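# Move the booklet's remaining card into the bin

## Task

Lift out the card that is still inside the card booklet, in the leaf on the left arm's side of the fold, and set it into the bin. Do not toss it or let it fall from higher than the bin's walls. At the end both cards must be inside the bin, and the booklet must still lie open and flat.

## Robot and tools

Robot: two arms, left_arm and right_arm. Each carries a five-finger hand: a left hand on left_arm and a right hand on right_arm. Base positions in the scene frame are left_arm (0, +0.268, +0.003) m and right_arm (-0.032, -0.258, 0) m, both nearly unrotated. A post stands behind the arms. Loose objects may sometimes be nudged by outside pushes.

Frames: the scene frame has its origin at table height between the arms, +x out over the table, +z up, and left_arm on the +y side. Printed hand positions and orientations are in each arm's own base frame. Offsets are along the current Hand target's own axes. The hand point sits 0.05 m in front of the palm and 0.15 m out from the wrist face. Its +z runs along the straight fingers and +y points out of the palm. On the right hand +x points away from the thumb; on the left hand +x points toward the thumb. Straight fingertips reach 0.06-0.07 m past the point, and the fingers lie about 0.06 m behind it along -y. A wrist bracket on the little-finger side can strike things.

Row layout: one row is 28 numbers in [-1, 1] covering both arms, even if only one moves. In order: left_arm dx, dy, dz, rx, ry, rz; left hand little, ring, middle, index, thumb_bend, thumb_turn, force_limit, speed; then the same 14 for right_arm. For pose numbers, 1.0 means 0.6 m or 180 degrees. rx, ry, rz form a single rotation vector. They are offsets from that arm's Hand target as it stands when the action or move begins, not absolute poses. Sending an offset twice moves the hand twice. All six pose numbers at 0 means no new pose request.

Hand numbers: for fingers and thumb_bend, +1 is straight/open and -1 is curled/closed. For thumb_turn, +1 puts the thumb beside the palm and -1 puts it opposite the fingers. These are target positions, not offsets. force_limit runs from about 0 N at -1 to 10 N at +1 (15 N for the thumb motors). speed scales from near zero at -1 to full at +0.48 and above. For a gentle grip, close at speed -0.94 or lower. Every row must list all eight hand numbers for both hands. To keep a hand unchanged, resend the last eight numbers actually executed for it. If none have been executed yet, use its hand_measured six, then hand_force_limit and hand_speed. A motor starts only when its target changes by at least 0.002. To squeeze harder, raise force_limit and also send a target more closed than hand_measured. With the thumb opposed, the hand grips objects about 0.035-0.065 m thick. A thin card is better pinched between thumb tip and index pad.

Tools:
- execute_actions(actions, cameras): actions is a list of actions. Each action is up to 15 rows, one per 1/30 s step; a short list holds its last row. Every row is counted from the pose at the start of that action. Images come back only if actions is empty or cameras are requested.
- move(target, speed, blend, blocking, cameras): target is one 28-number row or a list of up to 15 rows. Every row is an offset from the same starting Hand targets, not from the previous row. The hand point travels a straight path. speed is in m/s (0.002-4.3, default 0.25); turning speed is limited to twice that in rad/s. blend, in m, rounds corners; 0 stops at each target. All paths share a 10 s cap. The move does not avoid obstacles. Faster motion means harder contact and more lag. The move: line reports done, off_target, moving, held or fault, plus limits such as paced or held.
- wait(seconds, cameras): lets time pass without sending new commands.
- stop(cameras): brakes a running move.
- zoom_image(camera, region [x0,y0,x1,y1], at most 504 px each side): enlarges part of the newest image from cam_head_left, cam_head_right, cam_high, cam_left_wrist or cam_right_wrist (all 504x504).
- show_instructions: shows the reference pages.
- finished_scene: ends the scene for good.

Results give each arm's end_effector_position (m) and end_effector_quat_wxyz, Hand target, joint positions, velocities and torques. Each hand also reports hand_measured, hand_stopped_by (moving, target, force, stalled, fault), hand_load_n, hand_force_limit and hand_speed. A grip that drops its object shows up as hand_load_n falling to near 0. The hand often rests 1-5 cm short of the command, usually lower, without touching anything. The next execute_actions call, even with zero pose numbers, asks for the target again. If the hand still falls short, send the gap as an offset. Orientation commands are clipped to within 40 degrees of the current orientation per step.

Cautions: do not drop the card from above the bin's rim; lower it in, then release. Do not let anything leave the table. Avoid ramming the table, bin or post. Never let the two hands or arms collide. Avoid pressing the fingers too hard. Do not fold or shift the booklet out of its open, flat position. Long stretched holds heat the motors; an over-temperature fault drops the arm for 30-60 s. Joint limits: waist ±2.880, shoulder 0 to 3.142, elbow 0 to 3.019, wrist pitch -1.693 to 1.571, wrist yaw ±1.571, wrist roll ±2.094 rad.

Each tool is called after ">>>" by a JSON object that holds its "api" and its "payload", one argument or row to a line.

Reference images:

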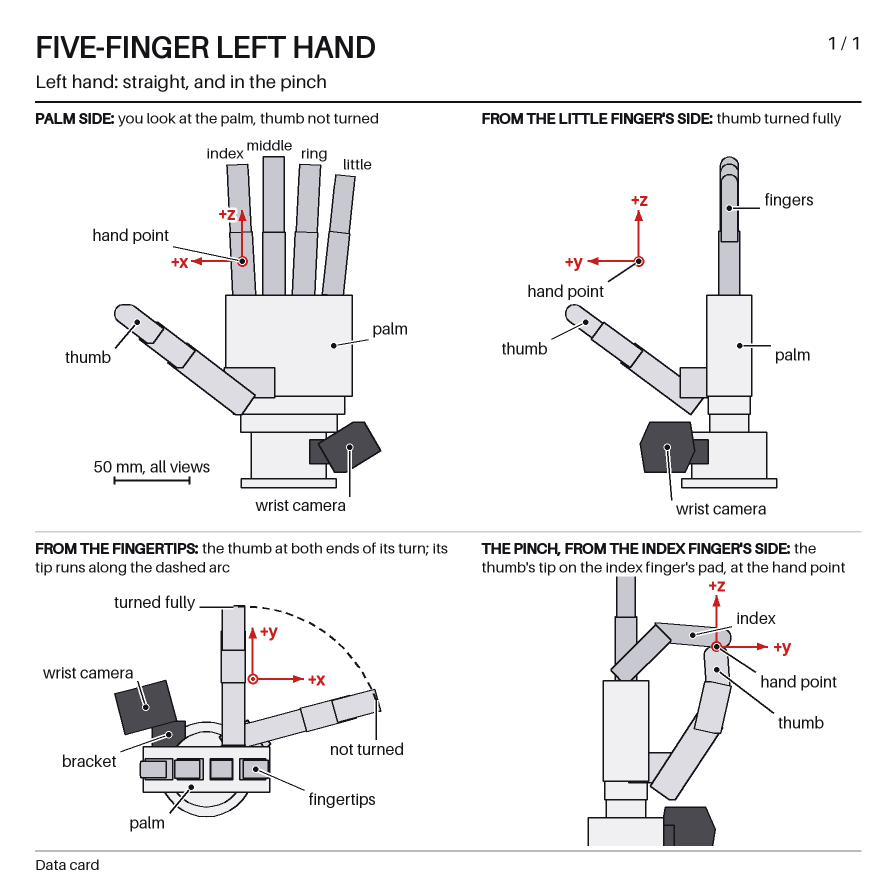

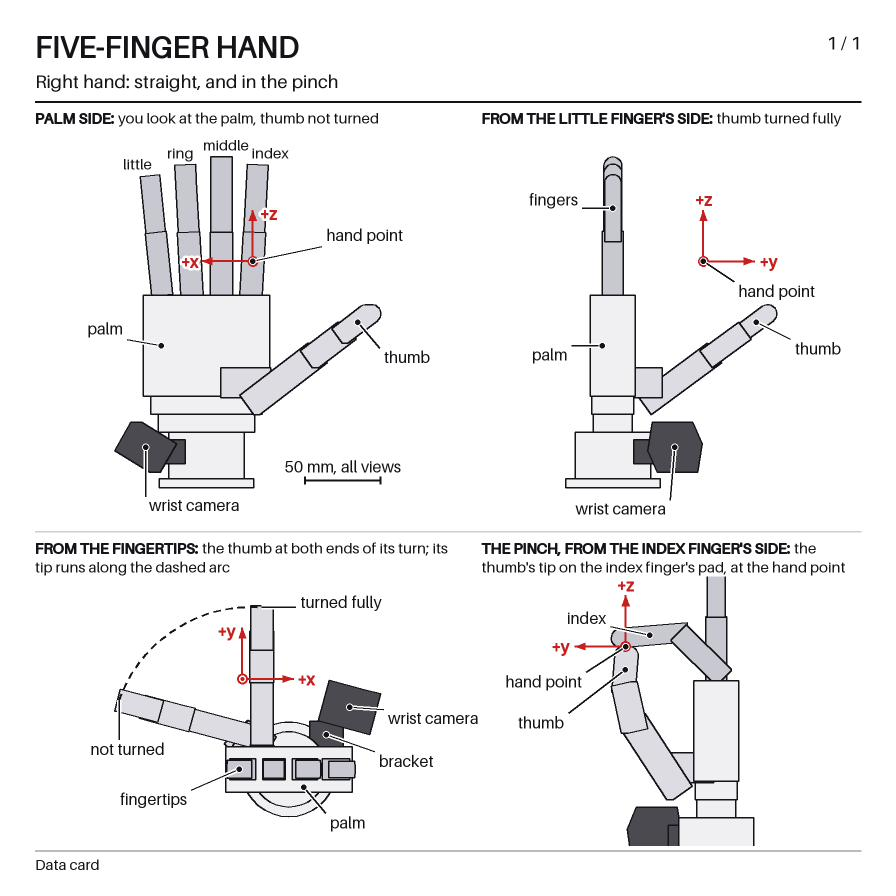

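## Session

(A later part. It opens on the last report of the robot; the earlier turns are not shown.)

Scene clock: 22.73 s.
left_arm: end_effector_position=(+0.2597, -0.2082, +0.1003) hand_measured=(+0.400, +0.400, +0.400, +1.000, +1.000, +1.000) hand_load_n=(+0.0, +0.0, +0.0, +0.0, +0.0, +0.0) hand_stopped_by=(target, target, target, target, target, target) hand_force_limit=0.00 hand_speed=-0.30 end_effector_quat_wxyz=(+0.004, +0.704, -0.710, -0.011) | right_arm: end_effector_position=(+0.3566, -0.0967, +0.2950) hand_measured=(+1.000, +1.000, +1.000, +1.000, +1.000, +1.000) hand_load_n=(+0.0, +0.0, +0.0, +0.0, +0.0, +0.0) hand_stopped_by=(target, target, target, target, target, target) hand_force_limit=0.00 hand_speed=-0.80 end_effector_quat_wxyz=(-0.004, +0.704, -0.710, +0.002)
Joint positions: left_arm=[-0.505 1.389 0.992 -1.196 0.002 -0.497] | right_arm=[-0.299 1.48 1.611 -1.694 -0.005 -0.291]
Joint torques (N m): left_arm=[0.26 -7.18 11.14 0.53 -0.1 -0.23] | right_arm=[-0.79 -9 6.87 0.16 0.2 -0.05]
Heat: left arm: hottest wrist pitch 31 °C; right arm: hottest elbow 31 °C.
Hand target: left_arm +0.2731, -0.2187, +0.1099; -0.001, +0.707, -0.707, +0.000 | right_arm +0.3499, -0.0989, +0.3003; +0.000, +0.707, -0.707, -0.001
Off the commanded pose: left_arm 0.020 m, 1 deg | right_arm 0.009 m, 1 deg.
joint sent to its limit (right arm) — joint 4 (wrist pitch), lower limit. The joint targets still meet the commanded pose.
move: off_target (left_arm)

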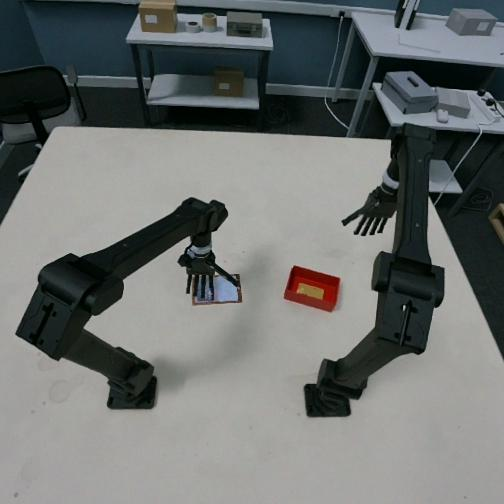

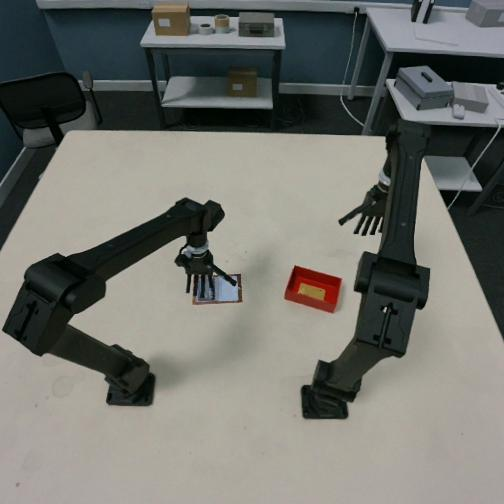

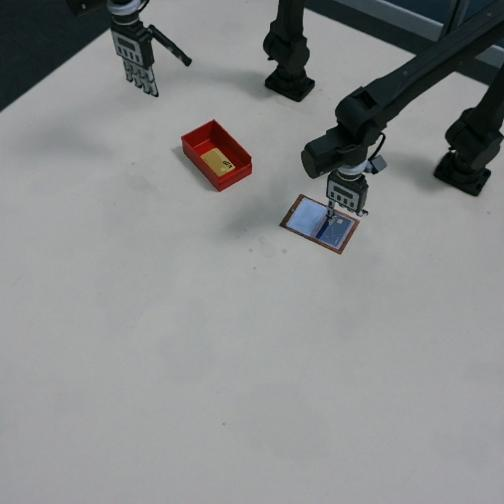

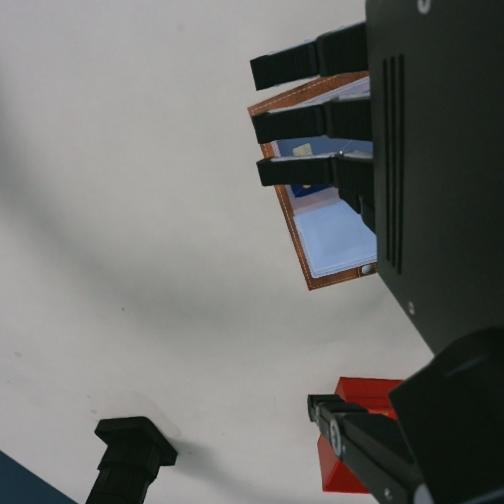

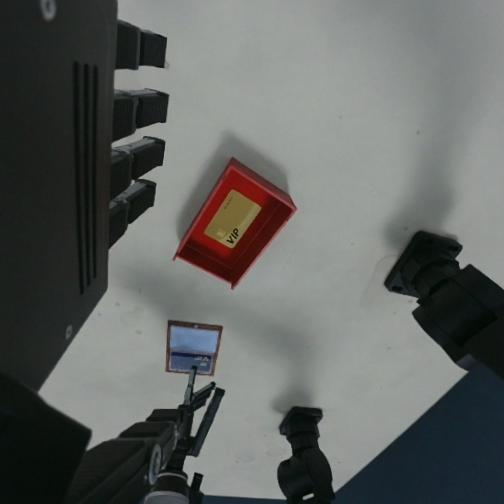

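>>> {"api": "move", "payload": {
  "target": [
    [0.033,0,0.038,0,-0.111,0,0.75,0.75,0.75,1,1,1,0,-0.3,0,0,0,0,0,0,1,1,1,1,1,1,0,-0.8]
  ],
  "cameras": ["all"]
}}

>>> {"api": "zoom_image", "payload": {
  "camera": "cam_left_wrist",
  "region": [240, 50, 400, 300]
}}

>>> {"api": "zoom_image", "payload": {
  "camera": "cam_high",
  "region": [280, 150, 400, 270]
}}

>>> {"api": "zoom_image", "payload": {
  "camera": "cam_head_left",
  "region": [160, 230, 280, 320]
}}

Scene clock: 24.77 s.
left_arm: end_effector_position=(+0.2632, -0.2268, +0.0813) hand_measured=(+0.750, +0.750, +0.750, +1.000, +1.000, +1.000) hand_load_n=(+0.0, +0.0, +0.0, +0.0, +0.0, +0.0) hand_stopped_by=(target, target, target, target, target, target) hand_force_limit=0.00 hand_speed=-0.30 end_effector_quat_wxyz=(-0.119, +0.693, -0.699, -0.132) | right_arm: end_effector_position=(+0.3566, -0.0967, +0.2950) hand_measured=(+1.000, +1.000, +1.000, +1.000, +1.000, +1.000) hand_load_n=(+0.0, +0.0, +0.0, +0.0, +0.0, +0.0) hand_stopped_by=(target, target, target, target, target, target) hand_force_limit=0.00 hand_speed=-0.80 end_effector_quat_wxyz=(-0.004, +0.704, -0.710, +0.002)
Joint positions: left_arm=[-0.683 1.583 1.14 -1.372 -0.265 -0.706] | right_arm=[-0.299 1.48 1.611 -1.694 -0.005 -0.291]
Joint torques (N m): left_arm=[0.15 -9.35 10.25 0.1 -0.32 -0.16] | right_arm=[-0.79 -9 6.87 0.16 0.2 -0.06]
Heat: left arm: hottest elbow 31 °C; right arm: hottest elbow 31 °C.
Hand target: left_arm +0.2733, -0.2386, +0.0871; -0.123, +0.697, -0.696, -0.123 | right_arm +0.3499, -0.0989, +0.3003; +0.000, +0.707, -0.707, -0.001
Off the commanded pose: left_arm 0.016 m, 1 deg | right_arm 0.009 m, 1 deg.
joint sent to its limit (right arm) — joint 4 (wrist pitch), lower limit. The joint targets still meet the commanded pose.
move: off_target (left_arm)

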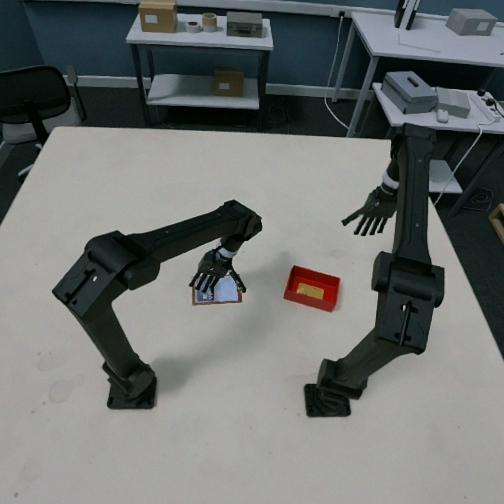

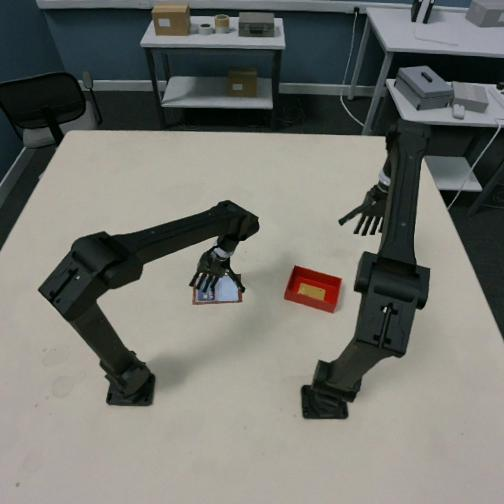

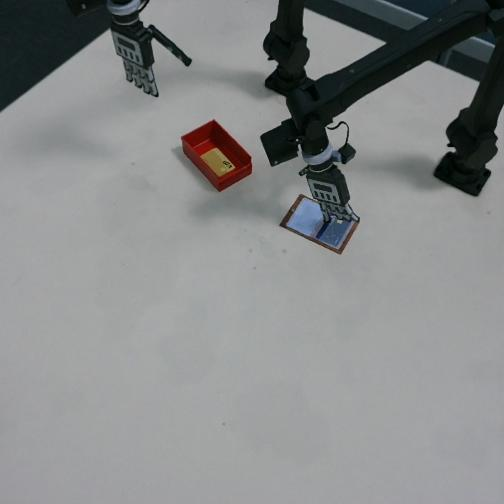

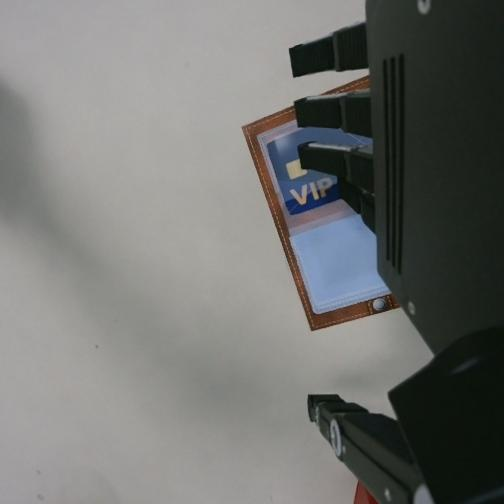

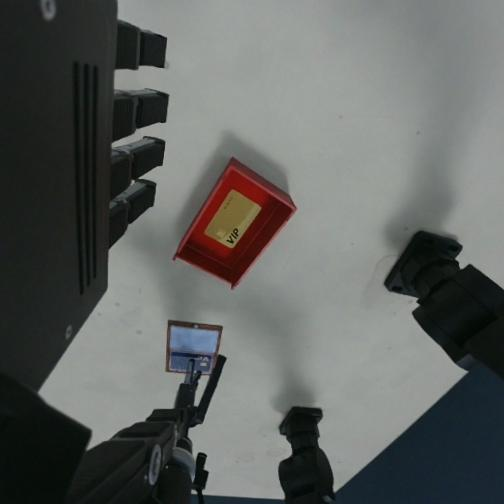

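Scaled by 2.016.

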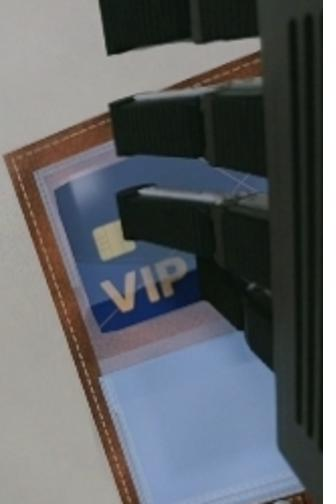

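Scaled by 4.200.

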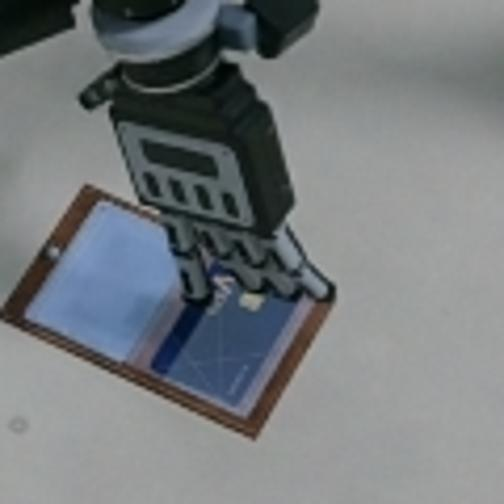

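Scaled by 4.200.

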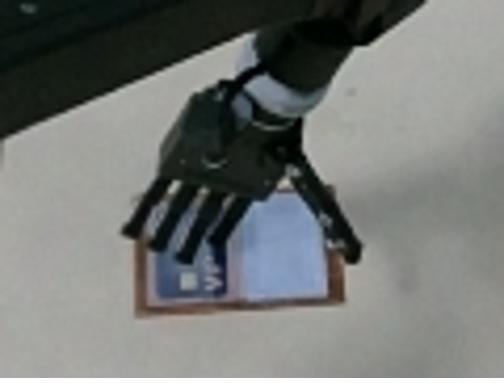

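>>> {"api": "zoom_image", "payload": {
  "camera": "cam_left_wrist",
  "region": [280, 130, 380, 230]
}}

>>> {"api": "zoom_image", "payload": {
  "camera": "cam_high",
  "region": [310, 200, 360, 250]
}}

>>> {"api": "zoom_image", "payload": {
  "camera": "cam_right_wrist",
  "region": [150, 300, 250, 400]
}}

>>> {"api": "zoom_image", "payload": {
  "camera": "cam_head_right",
  "region": [180, 260, 260, 320]
}}

Scaled by 5.040.

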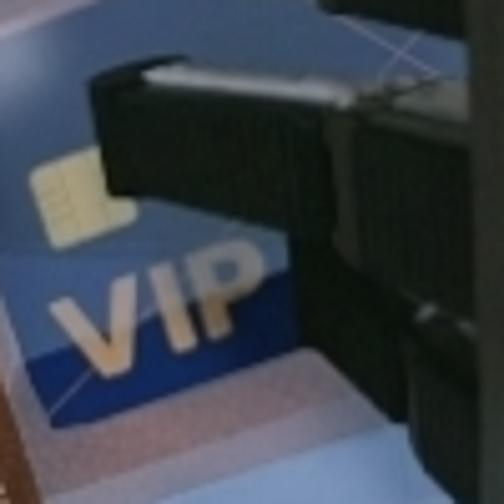

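Scaled by 10.080.

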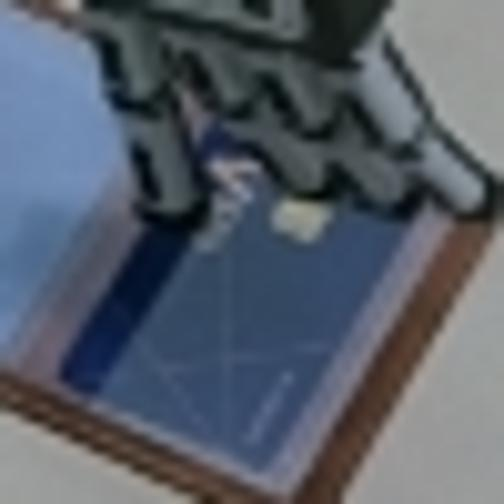

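Scaled by 5.040.

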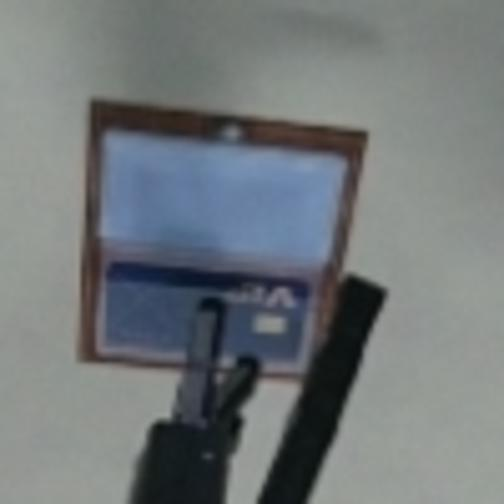

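Scaled by 6.300.

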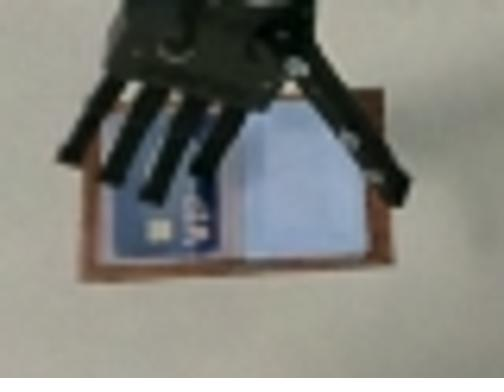

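>>> {"api": "move", "payload": {
  "target": [
    [0.0114,0,0.0313,0,0,0,0.75,0.75,0.75,1,1,1,0,-0.3,0,0,0,0,0,0,1,1,1,1,1,1,0,-0.8]
  ],
  "speed": 0.05,
  "cameras": ["cam_head_left","cam_high","cam_left_wrist"]
}}

>>> {"api": "zoom_image", "payload": {
  "camera": "cam_high",
  "region": [310, 200, 360, 250]
}}

>>> {"api": "zoom_image", "payload": {
  "camera": "cam_left_wrist",
  "region": [240, 50, 400, 300]
}}

>>> {"api": "zoom_image", "payload": {
  "camera": "cam_head_left",
  "region": [180, 260, 260, 320]
}}

Scene clock: 26.20 s.
left_arm: end_effector_position=(+0.2698, -0.2321, +0.0704) hand_measured=(+0.750, +0.750, +0.750, +1.000, +1.000, +1.000) hand_load_n=(+0.0, +0.0, +0.0, +0.0, +0.0, +0.0) hand_stopped_by=(target, target, target, target, target, target) hand_force_limit=0.00 hand_speed=-0.30 end_effector_quat_wxyz=(-0.120, +0.694, -0.699, -0.125) | right_arm: end_effector_position=(+0.3566, -0.0967, +0.2950) hand_measured=(+1.000, +1.000, +1.000, +1.000, +1.000, +1.000) hand_load_n=(+0.0, +0.0, +0.0, +0.0, +0.0, +0.0) hand_stopped_by=(target, target, target, target, target, target) hand_force_limit=0.00 hand_speed=-0.80 end_effector_quat_wxyz=(-0.004, +0.704, -0.710, +0.002)
Joint positions: left_arm=[-0.683 1.606 1.14 -1.335 -0.265 -0.707] | right_arm=[-0.299 1.48 1.611 -1.694 -0.005 -0.291]
Joint torques (N m): left_arm=[0.15 -9.58 7.99 0.72 -0.32 -0.19] | right_arm=[-0.79 -8.94 6.87 0.17 0.2 -0.06]
Heat: left arm: hottest elbow 31 °C; right arm: hottest elbow 31 °C.
Hand target: left_arm +0.2733, -0.2386, +0.0672; -0.123, +0.697, -0.696, -0.123 | right_arm +0.3499, -0.0989, +0.3003; +0.000, +0.707, -0.707, -0.001
Off the commanded pose: left_arm 0.008 m, 1 deg | right_arm 0.009 m, 1 deg.
joint sent to its limit (right arm) — joint 4 (wrist pitch), lower limit. The joint targets still meet the commanded pose.
move: done

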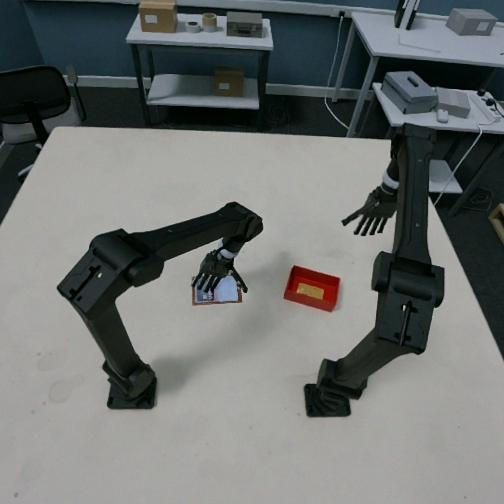

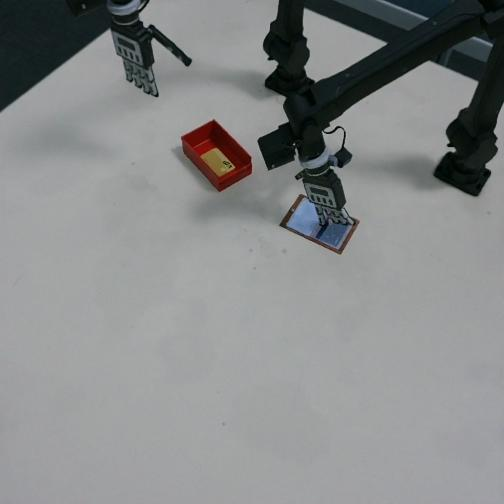

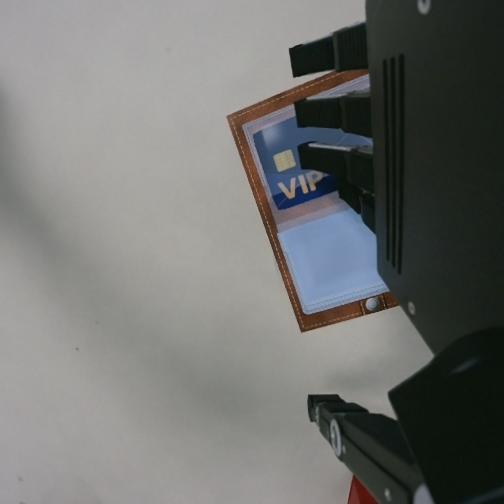

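Scaled by 10.080.

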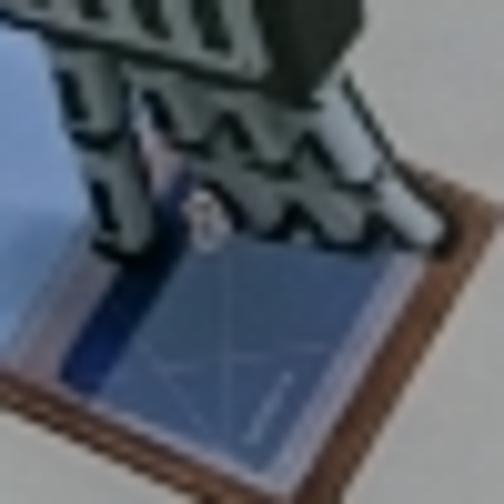

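Scaled by 2.016.

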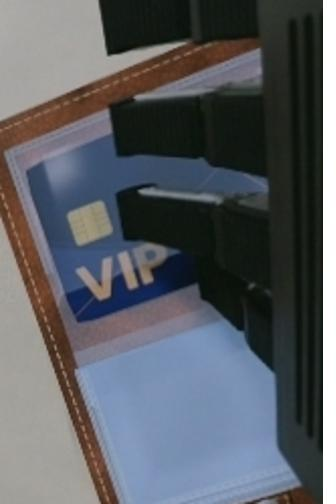

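Scaled by 6.300.

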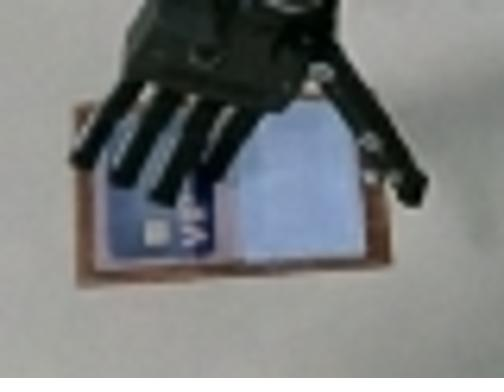

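>>> {"api": "move", "payload": {
  "target": [
    [0.0028,0,0.0078,0,0,0,0.75,0.75,0.75,1,1,1,0,-0.3,0,0,0,0,0,0,1,1,1,1,1,1,0,-0.8]
  ],
  "speed": 0.05,
  "cameras": ["cam_head_left","cam_high","cam_left_wrist"]
}}

>>> {"api": "zoom_image", "payload": {
  "camera": "cam_high",
  "region": [310, 200, 360, 250]
}}

>>> {"api": "zoom_image", "payload": {
  "camera": "cam_left_wrist",
  "region": [280, 130, 380, 230]
}}

Scene clock: 27.00 s.
left_arm: end_effector_position=(+0.2722, -0.2334, +0.0689) hand_measured=(+0.750, +0.750, +0.750, +1.000, +1.000, +1.000) hand_load_n=(+0.0, +0.0, +0.0, +0.0, +0.0, +0.0) hand_stopped_by=(target, target, target, target, target, target) hand_force_limit=0.00 hand_speed=-0.30 end_effector_quat_wxyz=(-0.122, +0.695, -0.699, -0.121) | right_arm: end_effector_position=(+0.3566, -0.0967, +0.2950) hand_measured=(+1.000, +1.000, +1.000, +1.000, +1.000, +1.000) hand_load_n=(+0.0, +0.0, +0.0, +0.0, +0.0, +0.0) hand_stopped_by=(target, target, target, target, target, target) hand_force_limit=0.00 hand_speed=-0.80 end_effector_quat_wxyz=(-0.004, +0.704, -0.710, +0.002)
Joint positions: left_arm=[-0.683 1.608 1.14 -1.325 -0.268 -0.707] | right_arm=[-0.299 1.48 1.611 -1.694 -0.005 -0.291]
Joint torques (N m): left_arm=[0.15 -9.35 7.47 0.91 -0.22 -0.19] | right_arm=[-0.79 -8.94 6.87 0.17 0.2 -0.06]
Heat: left arm: hottest elbow 31 °C; right arm: hottest elbow 31 °C.
Hand target: left_arm +0.2733, -0.2385, +0.0622; -0.123, +0.697, -0.696, -0.123 | right_arm +0.3499, -0.0989, +0.3003; +0.000, +0.707, -0.707, -0.001
Off the commanded pose: left_arm 0.008 m, 0 deg | right_arm 0.009 m, 1 deg.
joint sent to its limit (right arm) — joint 4 (wrist pitch), lower limit. The joint targets still meet the commanded pose.
move: done

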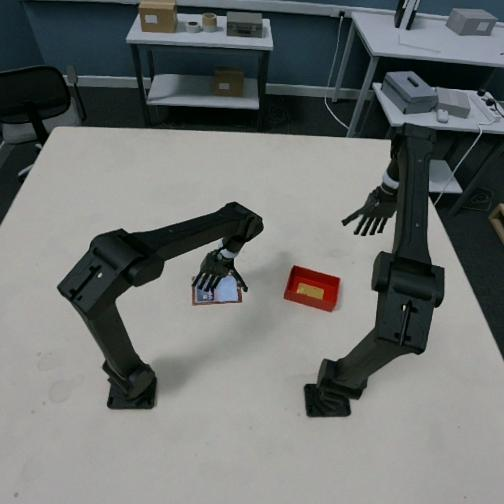

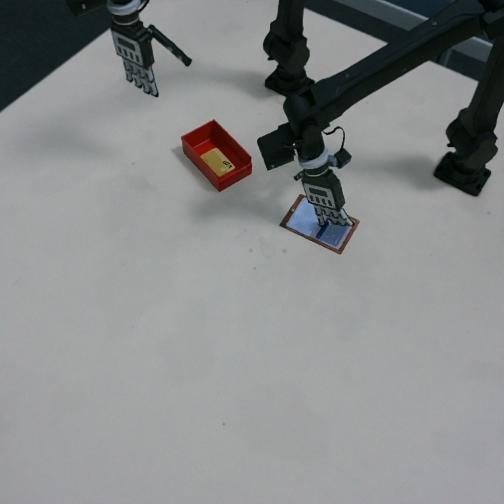

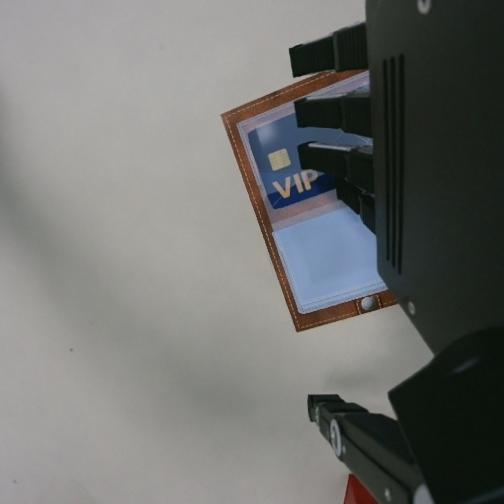

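Scaled by 10.080.

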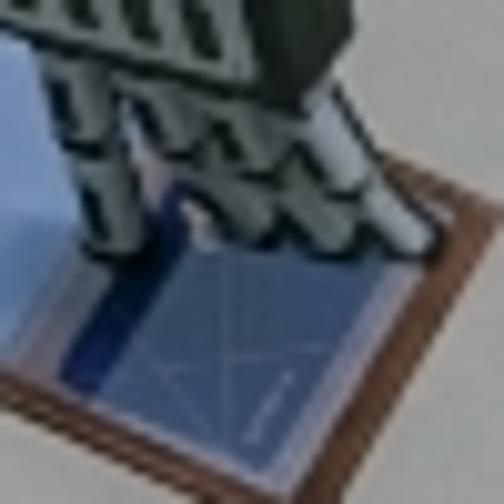

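Scaled by 5.040.

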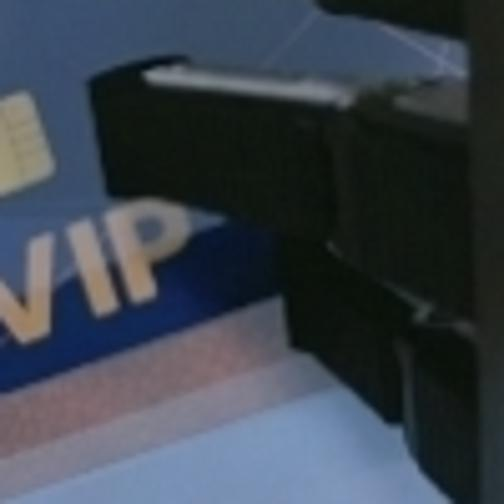

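>>> {"api": "move", "payload": {
  "target": [
    [-0.021,0,-0.0137,0,0,0,0.75,0.75,0.75,1,1,1,0,-0.3,0,0,0,0,0,0,1,1,1,1,1,1,0,-0.8]
  ],
  "speed": 0.05,
  "cameras": ["cam_head_left","cam_high","cam_left_wrist"]
}}

>>> {"api": "zoom_image", "payload": {
  "camera": "cam_high",
  "region": [310, 200, 360, 250]
}}

>>> {"api": "zoom_image", "payload": {
  "camera": "cam_left_wrist",
  "region": [280, 130, 380, 230]
}}

Scene clock: 28.07 s.
left_arm: end_effector_position=(+0.2711, -0.2323, +0.0694) hand_measured=(+0.750, +0.750, +0.750, +1.000, +1.000, +1.000) hand_load_n=(+0.0, +0.0, +0.0, +0.0, +0.0, +0.0) hand_stopped_by=(target, target, target, target, target, target) hand_force_limit=0.00 hand_speed=-0.30 end_effector_quat_wxyz=(-0.122, +0.694, -0.699, -0.124) | right_arm: end_effector_position=(+0.3566, -0.0967, +0.2950) hand_measured=(+1.000, +1.000, +1.000, +1.000, +1.000, +1.000) hand_load_n=(+0.0, +0.0, +0.0, +0.0, +0.0, +0.0) hand_stopped_by=(target, target, target, target, target, target) hand_force_limit=0.00 hand_speed=-0.80 end_effector_quat_wxyz=(-0.004, +0.704, -0.710, +0.002)
Joint positions: left_arm=[-0.683 1.608 1.14 -1.331 -0.268 -0.707] | right_arm=[-0.299 1.48 1.611 -1.694 -0.005 -0.291]
Joint torques (N m): left_arm=[1.55 -11.58 7.42 0.18 -0.32 -0.03] | right_arm=[-0.79 -8.94 6.89 0.17 0.2 -0.06]
Heat: left arm: hottest elbow 31 °C; right arm: hottest elbow 31 °C.
Hand target: left_arm +0.2733, -0.2295, +0.0742; -0.123, +0.697, -0.696, -0.123 | right_arm +0.3499, -0.0989, +0.3003; +0.000, +0.707, -0.707, -0.001
Off the commanded pose: left_arm 0.006 m, 0 deg | right_arm 0.009 m, 1 deg.
joint sent to its limit (right arm) — joint 4 (wrist pitch), lower limit. The joint targets still meet the commanded pose.
move: done

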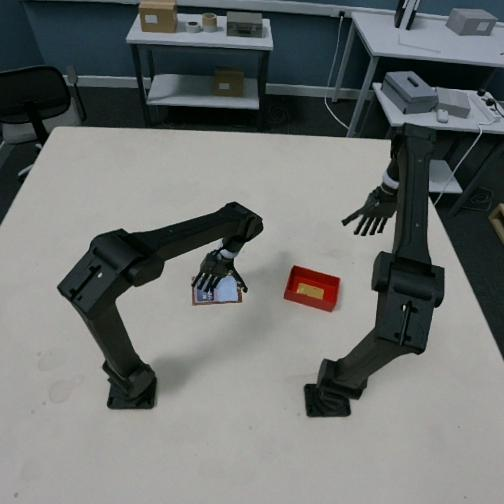

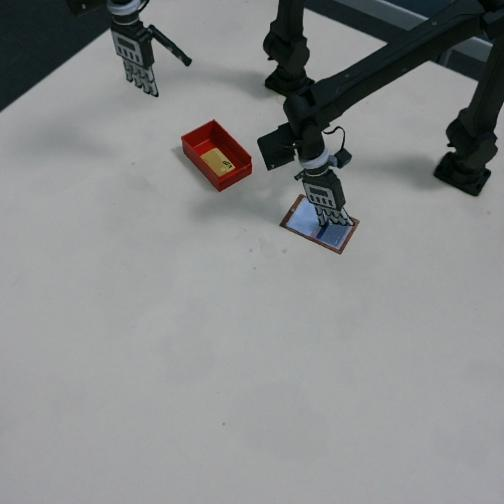

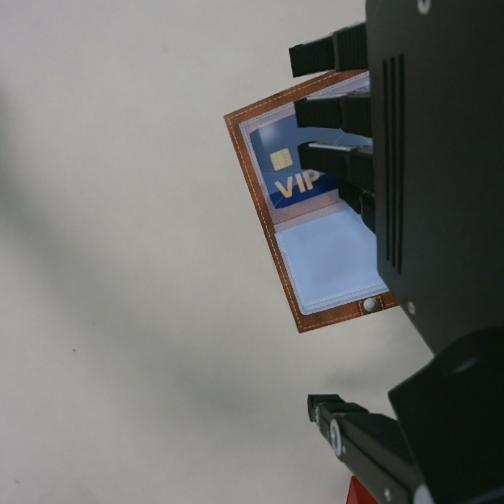

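Scaled by 10.080.

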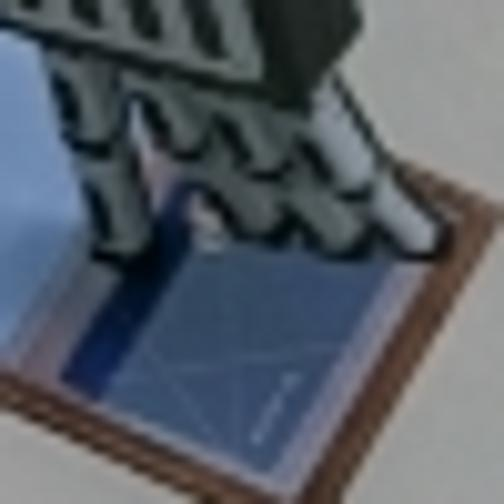

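Scaled by 5.040.

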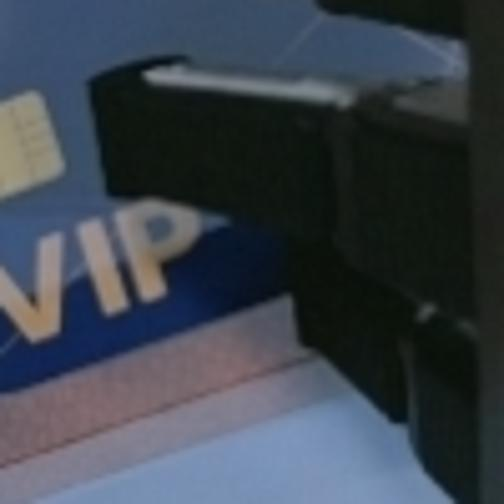

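>>> {"api": "move", "payload": {
  "target": [
    [-0.021,0,-0.03,0,0,0,0.75,0.75,0.75,1,1,1,0,-0.3,0,0,0,0,0,0,1,1,1,1,1,1,0,-0.8]
  ],
  "speed": 0.1,
  "cameras": ["cam_high"]
}}

>>> {"api": "zoom_image", "payload": {
  "camera": "cam_high",
  "region": [310, 200, 360, 250]
}}

Scene clock: 28.93 s.
left_arm: end_effector_position=(+0.2640, -0.2224, +0.0848) hand_measured=(+0.750, +0.750, +0.750, +1.000, +1.000, +1.000) hand_load_n=(+0.0, +0.0, +0.0, +0.0, +0.0, +0.0) hand_stopped_by=(target, target, target, target, target, target) hand_force_limit=0.00 hand_speed=-0.30 end_effector_quat_wxyz=(-0.122, +0.695, -0.696, -0.134) | right_arm: end_effector_position=(+0.3566, -0.0967, +0.2950) hand_measured=(+1.000, +1.000, +1.000, +1.000, +1.000, +1.000) hand_load_n=(+0.0, -0.5, +0.0, +0.0, +0.0, +0.0) hand_stopped_by=(target, target, target, target, target, target) hand_force_limit=0.00 hand_speed=-0.80 end_effector_quat_wxyz=(-0.004, +0.704, -0.710, +0.002)
Joint positions: left_arm=[-0.675 1.575 1.14 -1.382 -0.272 -0.707] | right_arm=[-0.299 1.48 1.611 -1.694 -0.005 -0.291]
Joint torques (N m): left_arm=[1.79 -11.22 9.14 0.23 -0.32 0.08] | right_arm=[-0.73 -9 6.89 0.17 0.2 -0.05]
Heat: left arm: hottest elbow 31 °C; right arm: hottest elbow 31 °C.
Hand target: left_arm +0.2732, -0.2239, +0.0954; -0.123, +0.697, -0.696, -0.123 | right_arm +0.3499, -0.0989, +0.3003; +0.000, +0.707, -0.707, -0.001
Off the commanded pose: left_arm 0.014 m, 1 deg | right_arm 0.009 m, 1 deg.
joint sent to its limit (right arm) — joint 4 (wrist pitch), lower limit. The joint targets still meet the commanded pose.
move: off_target (left_arm)

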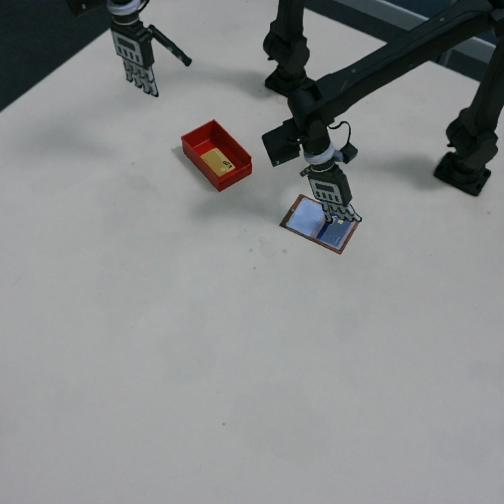

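Scaled by 10.080.

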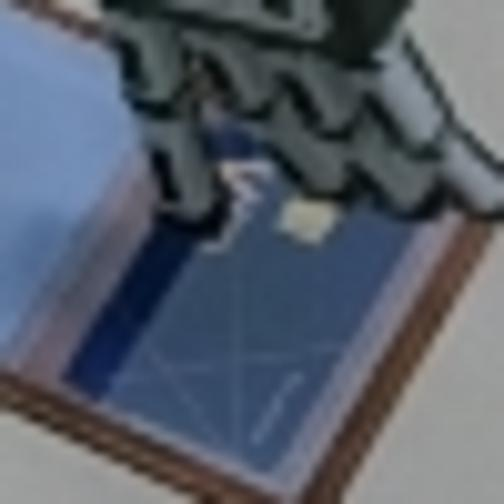

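>>> {"api": "move", "payload": {
  "target": [
    [0.0105,0,0.0583,0,0,0,0.75,0.75,0.75,1,1,1,0,-0.3,0,0,0,0,0,0,1,1,1,1,1,1,0,-0.8]
  ],
  "speed": 0.06,
  "cameras": ["cam_high","cam_left_wrist"]
}}

>>> {"api": "zoom_image", "payload": {
  "camera": "cam_high",
  "region": [310, 200, 360, 250]
}}

>>> {"api": "zoom_image", "payload": {
  "camera": "cam_left_wrist",
  "region": [280, 130, 380, 230]
}}

Scene clock: 30.17 s.
left_arm: end_effector_position=(+0.2716, -0.2222, +0.0682) hand_measured=(+0.750, +0.750, +0.750, +1.000, +1.000, +1.000) hand_load_n=(+0.0, +0.0, +0.0, +0.0, +0.0, +0.0) hand_stopped_by=(target, target, target, target, target, target) hand_force_limit=0.00 hand_speed=-0.30 end_effector_quat_wxyz=(-0.126, +0.699, -0.695, -0.115) | right_arm: end_effector_position=(+0.3566, -0.0967, +0.2950) hand_measured=(+1.000, +1.000, +1.000, +1.000, +1.000, +1.000) hand_load_n=(+0.0, +0.0, +0.0, +0.0, +0.0, +0.0) hand_stopped_by=(target, target, target, target, target, target) hand_force_limit=0.00 hand_speed=-0.80 end_effector_quat_wxyz=(-0.004, +0.704, -0.710, +0.002)
Joint positions: left_arm=[-0.665 1.579 1.106 -1.303 -0.277 -0.7] | right_arm=[-0.299 1.48 1.611 -1.694 -0.005 -0.291]
Joint torques (N m): left_arm=[1.9 -9 6.87 0.9 -0.24 0.13] | right_arm=[-0.79 -8.94 6.86 0.17 0.2 -0.06]
Heat: left arm: hottest elbow 31 °C; right arm: hottest elbow 31 °C.
Hand target: left_arm +0.2733, -0.2178, +0.0604; -0.123, +0.697, -0.696, -0.123 | right_arm +0.3499, -0.0989, +0.3003; +0.000, +0.707, -0.707, -0.001
Off the commanded pose: left_arm 0.009 m, 1 deg | right_arm 0.009 m, 1 deg.
joint sent to its limit (right arm) — joint 4 (wrist pitch), lower limit. The joint targets still meet the commanded pose.
move: done

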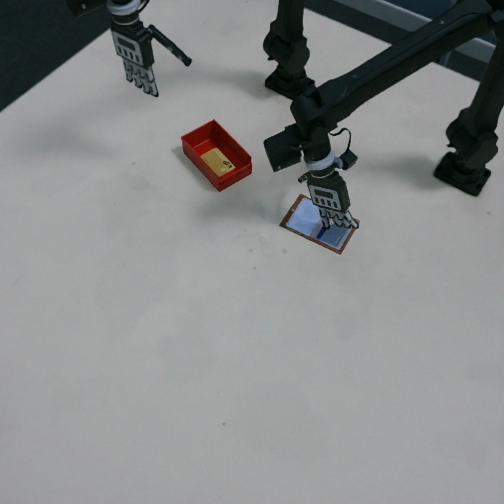

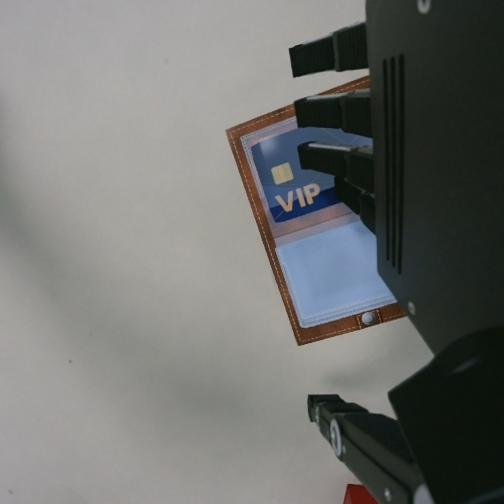

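Scaled by 10.080.

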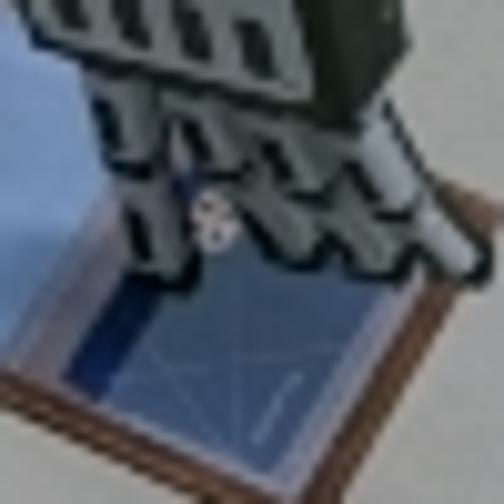

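Scaled by 5.040.

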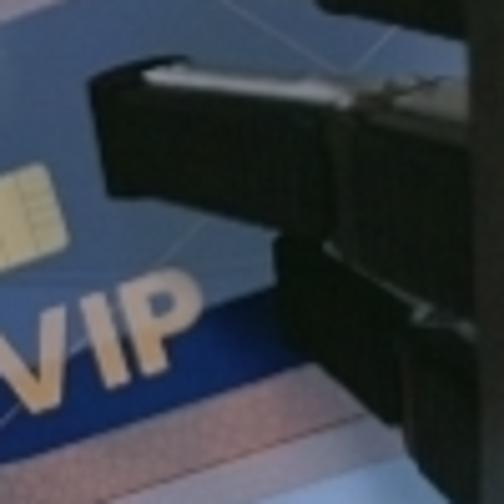

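>>> {"api": "move", "payload": {
  "target": [
    [0.0035,0,0.0094,0,0,0,0.75,0.75,0.75,1,1,1,0,-0.3,0,0,0,0,0,0,1,1,1,1,1,1,0,-0.8]
  ],
  "speed": 0.06,
  "cameras": ["cam_high","cam_left_wrist"]
}}

>>> {"api": "zoom_image", "payload": {
  "camera": "cam_high",
  "region": [310, 200, 360, 250]
}}

>>> {"api": "zoom_image", "payload": {
  "camera": "cam_left_wrist",
  "region": [280, 130, 380, 230]
}}

Scene clock: 30.80 s.
left_arm: end_effector_position=(+0.2738, -0.2230, +0.0672) hand_measured=(+0.750, +0.750, +0.750, +1.000, +1.000, +1.000) hand_load_n=(+0.0, +0.0, +0.0, -1.0, +0.0, +0.5) hand_stopped_by=(target, target, target, target, target, target) hand_force_limit=0.00 hand_speed=-0.30 end_effector_quat_wxyz=(-0.127, +0.699, -0.695, -0.110) | right_arm: end_effector_position=(+0.3566, -0.0967, +0.2950) hand_measured=(+1.000, +1.000, +1.000, +1.000, +1.000, +1.000) hand_load_n=(+0.0, +0.0, +0.0, -0.5, +0.0, +0.0) hand_stopped_by=(target, target, target, target, target, target) hand_force_limit=0.00 hand_speed=-0.80 end_effector_quat_wxyz=(-0.004, +0.704, -0.710, +0.002)
Joint positions: left_arm=[-0.664 1.579 1.106 -1.293 -0.278 -0.698] | right_arm=[-0.299 1.48 1.611 -1.694 -0.005 -0.291]
Joint torques (N m): left_arm=[1.79 -8.41 6.24 1.09 -0.15 0.15] | right_arm=[-0.79 -9 6.87 0.16 0.2 -0.05]
Heat: left arm: hottest elbow 31 °C; right arm: hottest elbow 31 °C.
Hand target: left_arm +0.2732, -0.2177, +0.0544; -0.123, +0.697, -0.696, -0.123 | right_arm +0.3499, -0.0989, +0.3003; +0.000, +0.707, -0.707, -0.001
Off the commanded pose: left_arm 0.014 m, 2 deg | right_arm 0.009 m, 1 deg.
joint sent to its limit (right arm) — joint 4 (wrist pitch), lower limit. The joint targets still meet the commanded pose.
move: off_target (left_arm)

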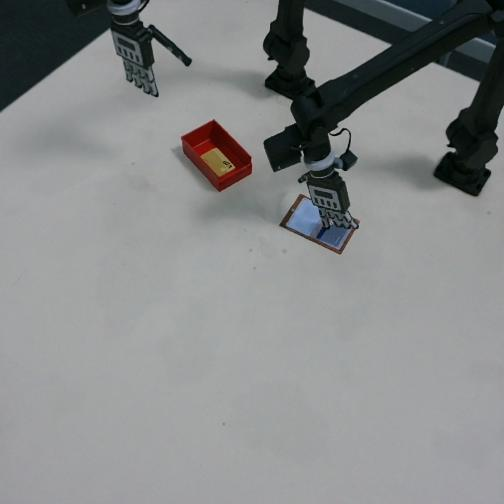

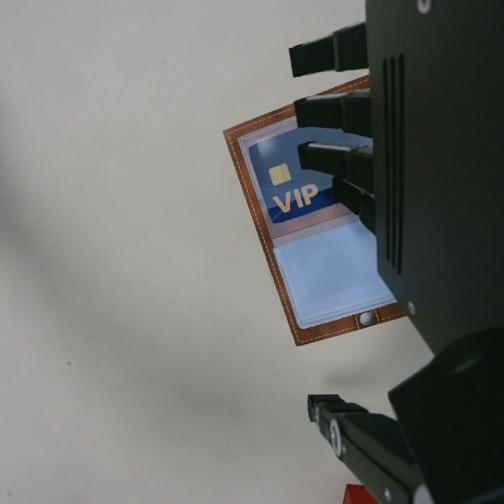

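Scaled by 10.080.

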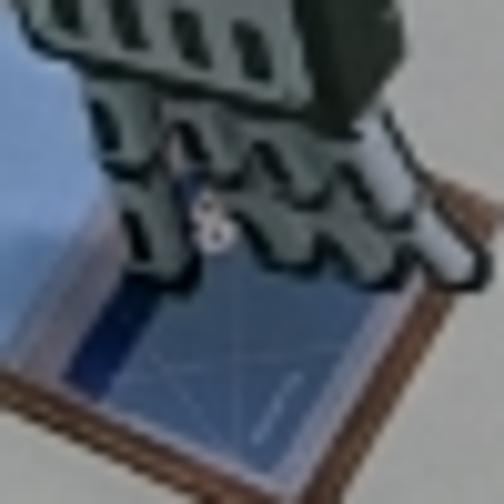

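Scaled by 5.040.

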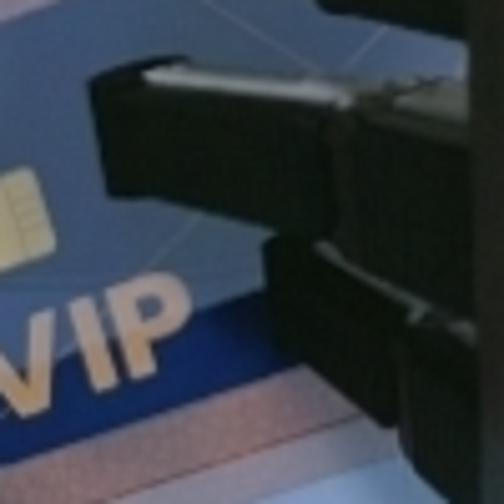

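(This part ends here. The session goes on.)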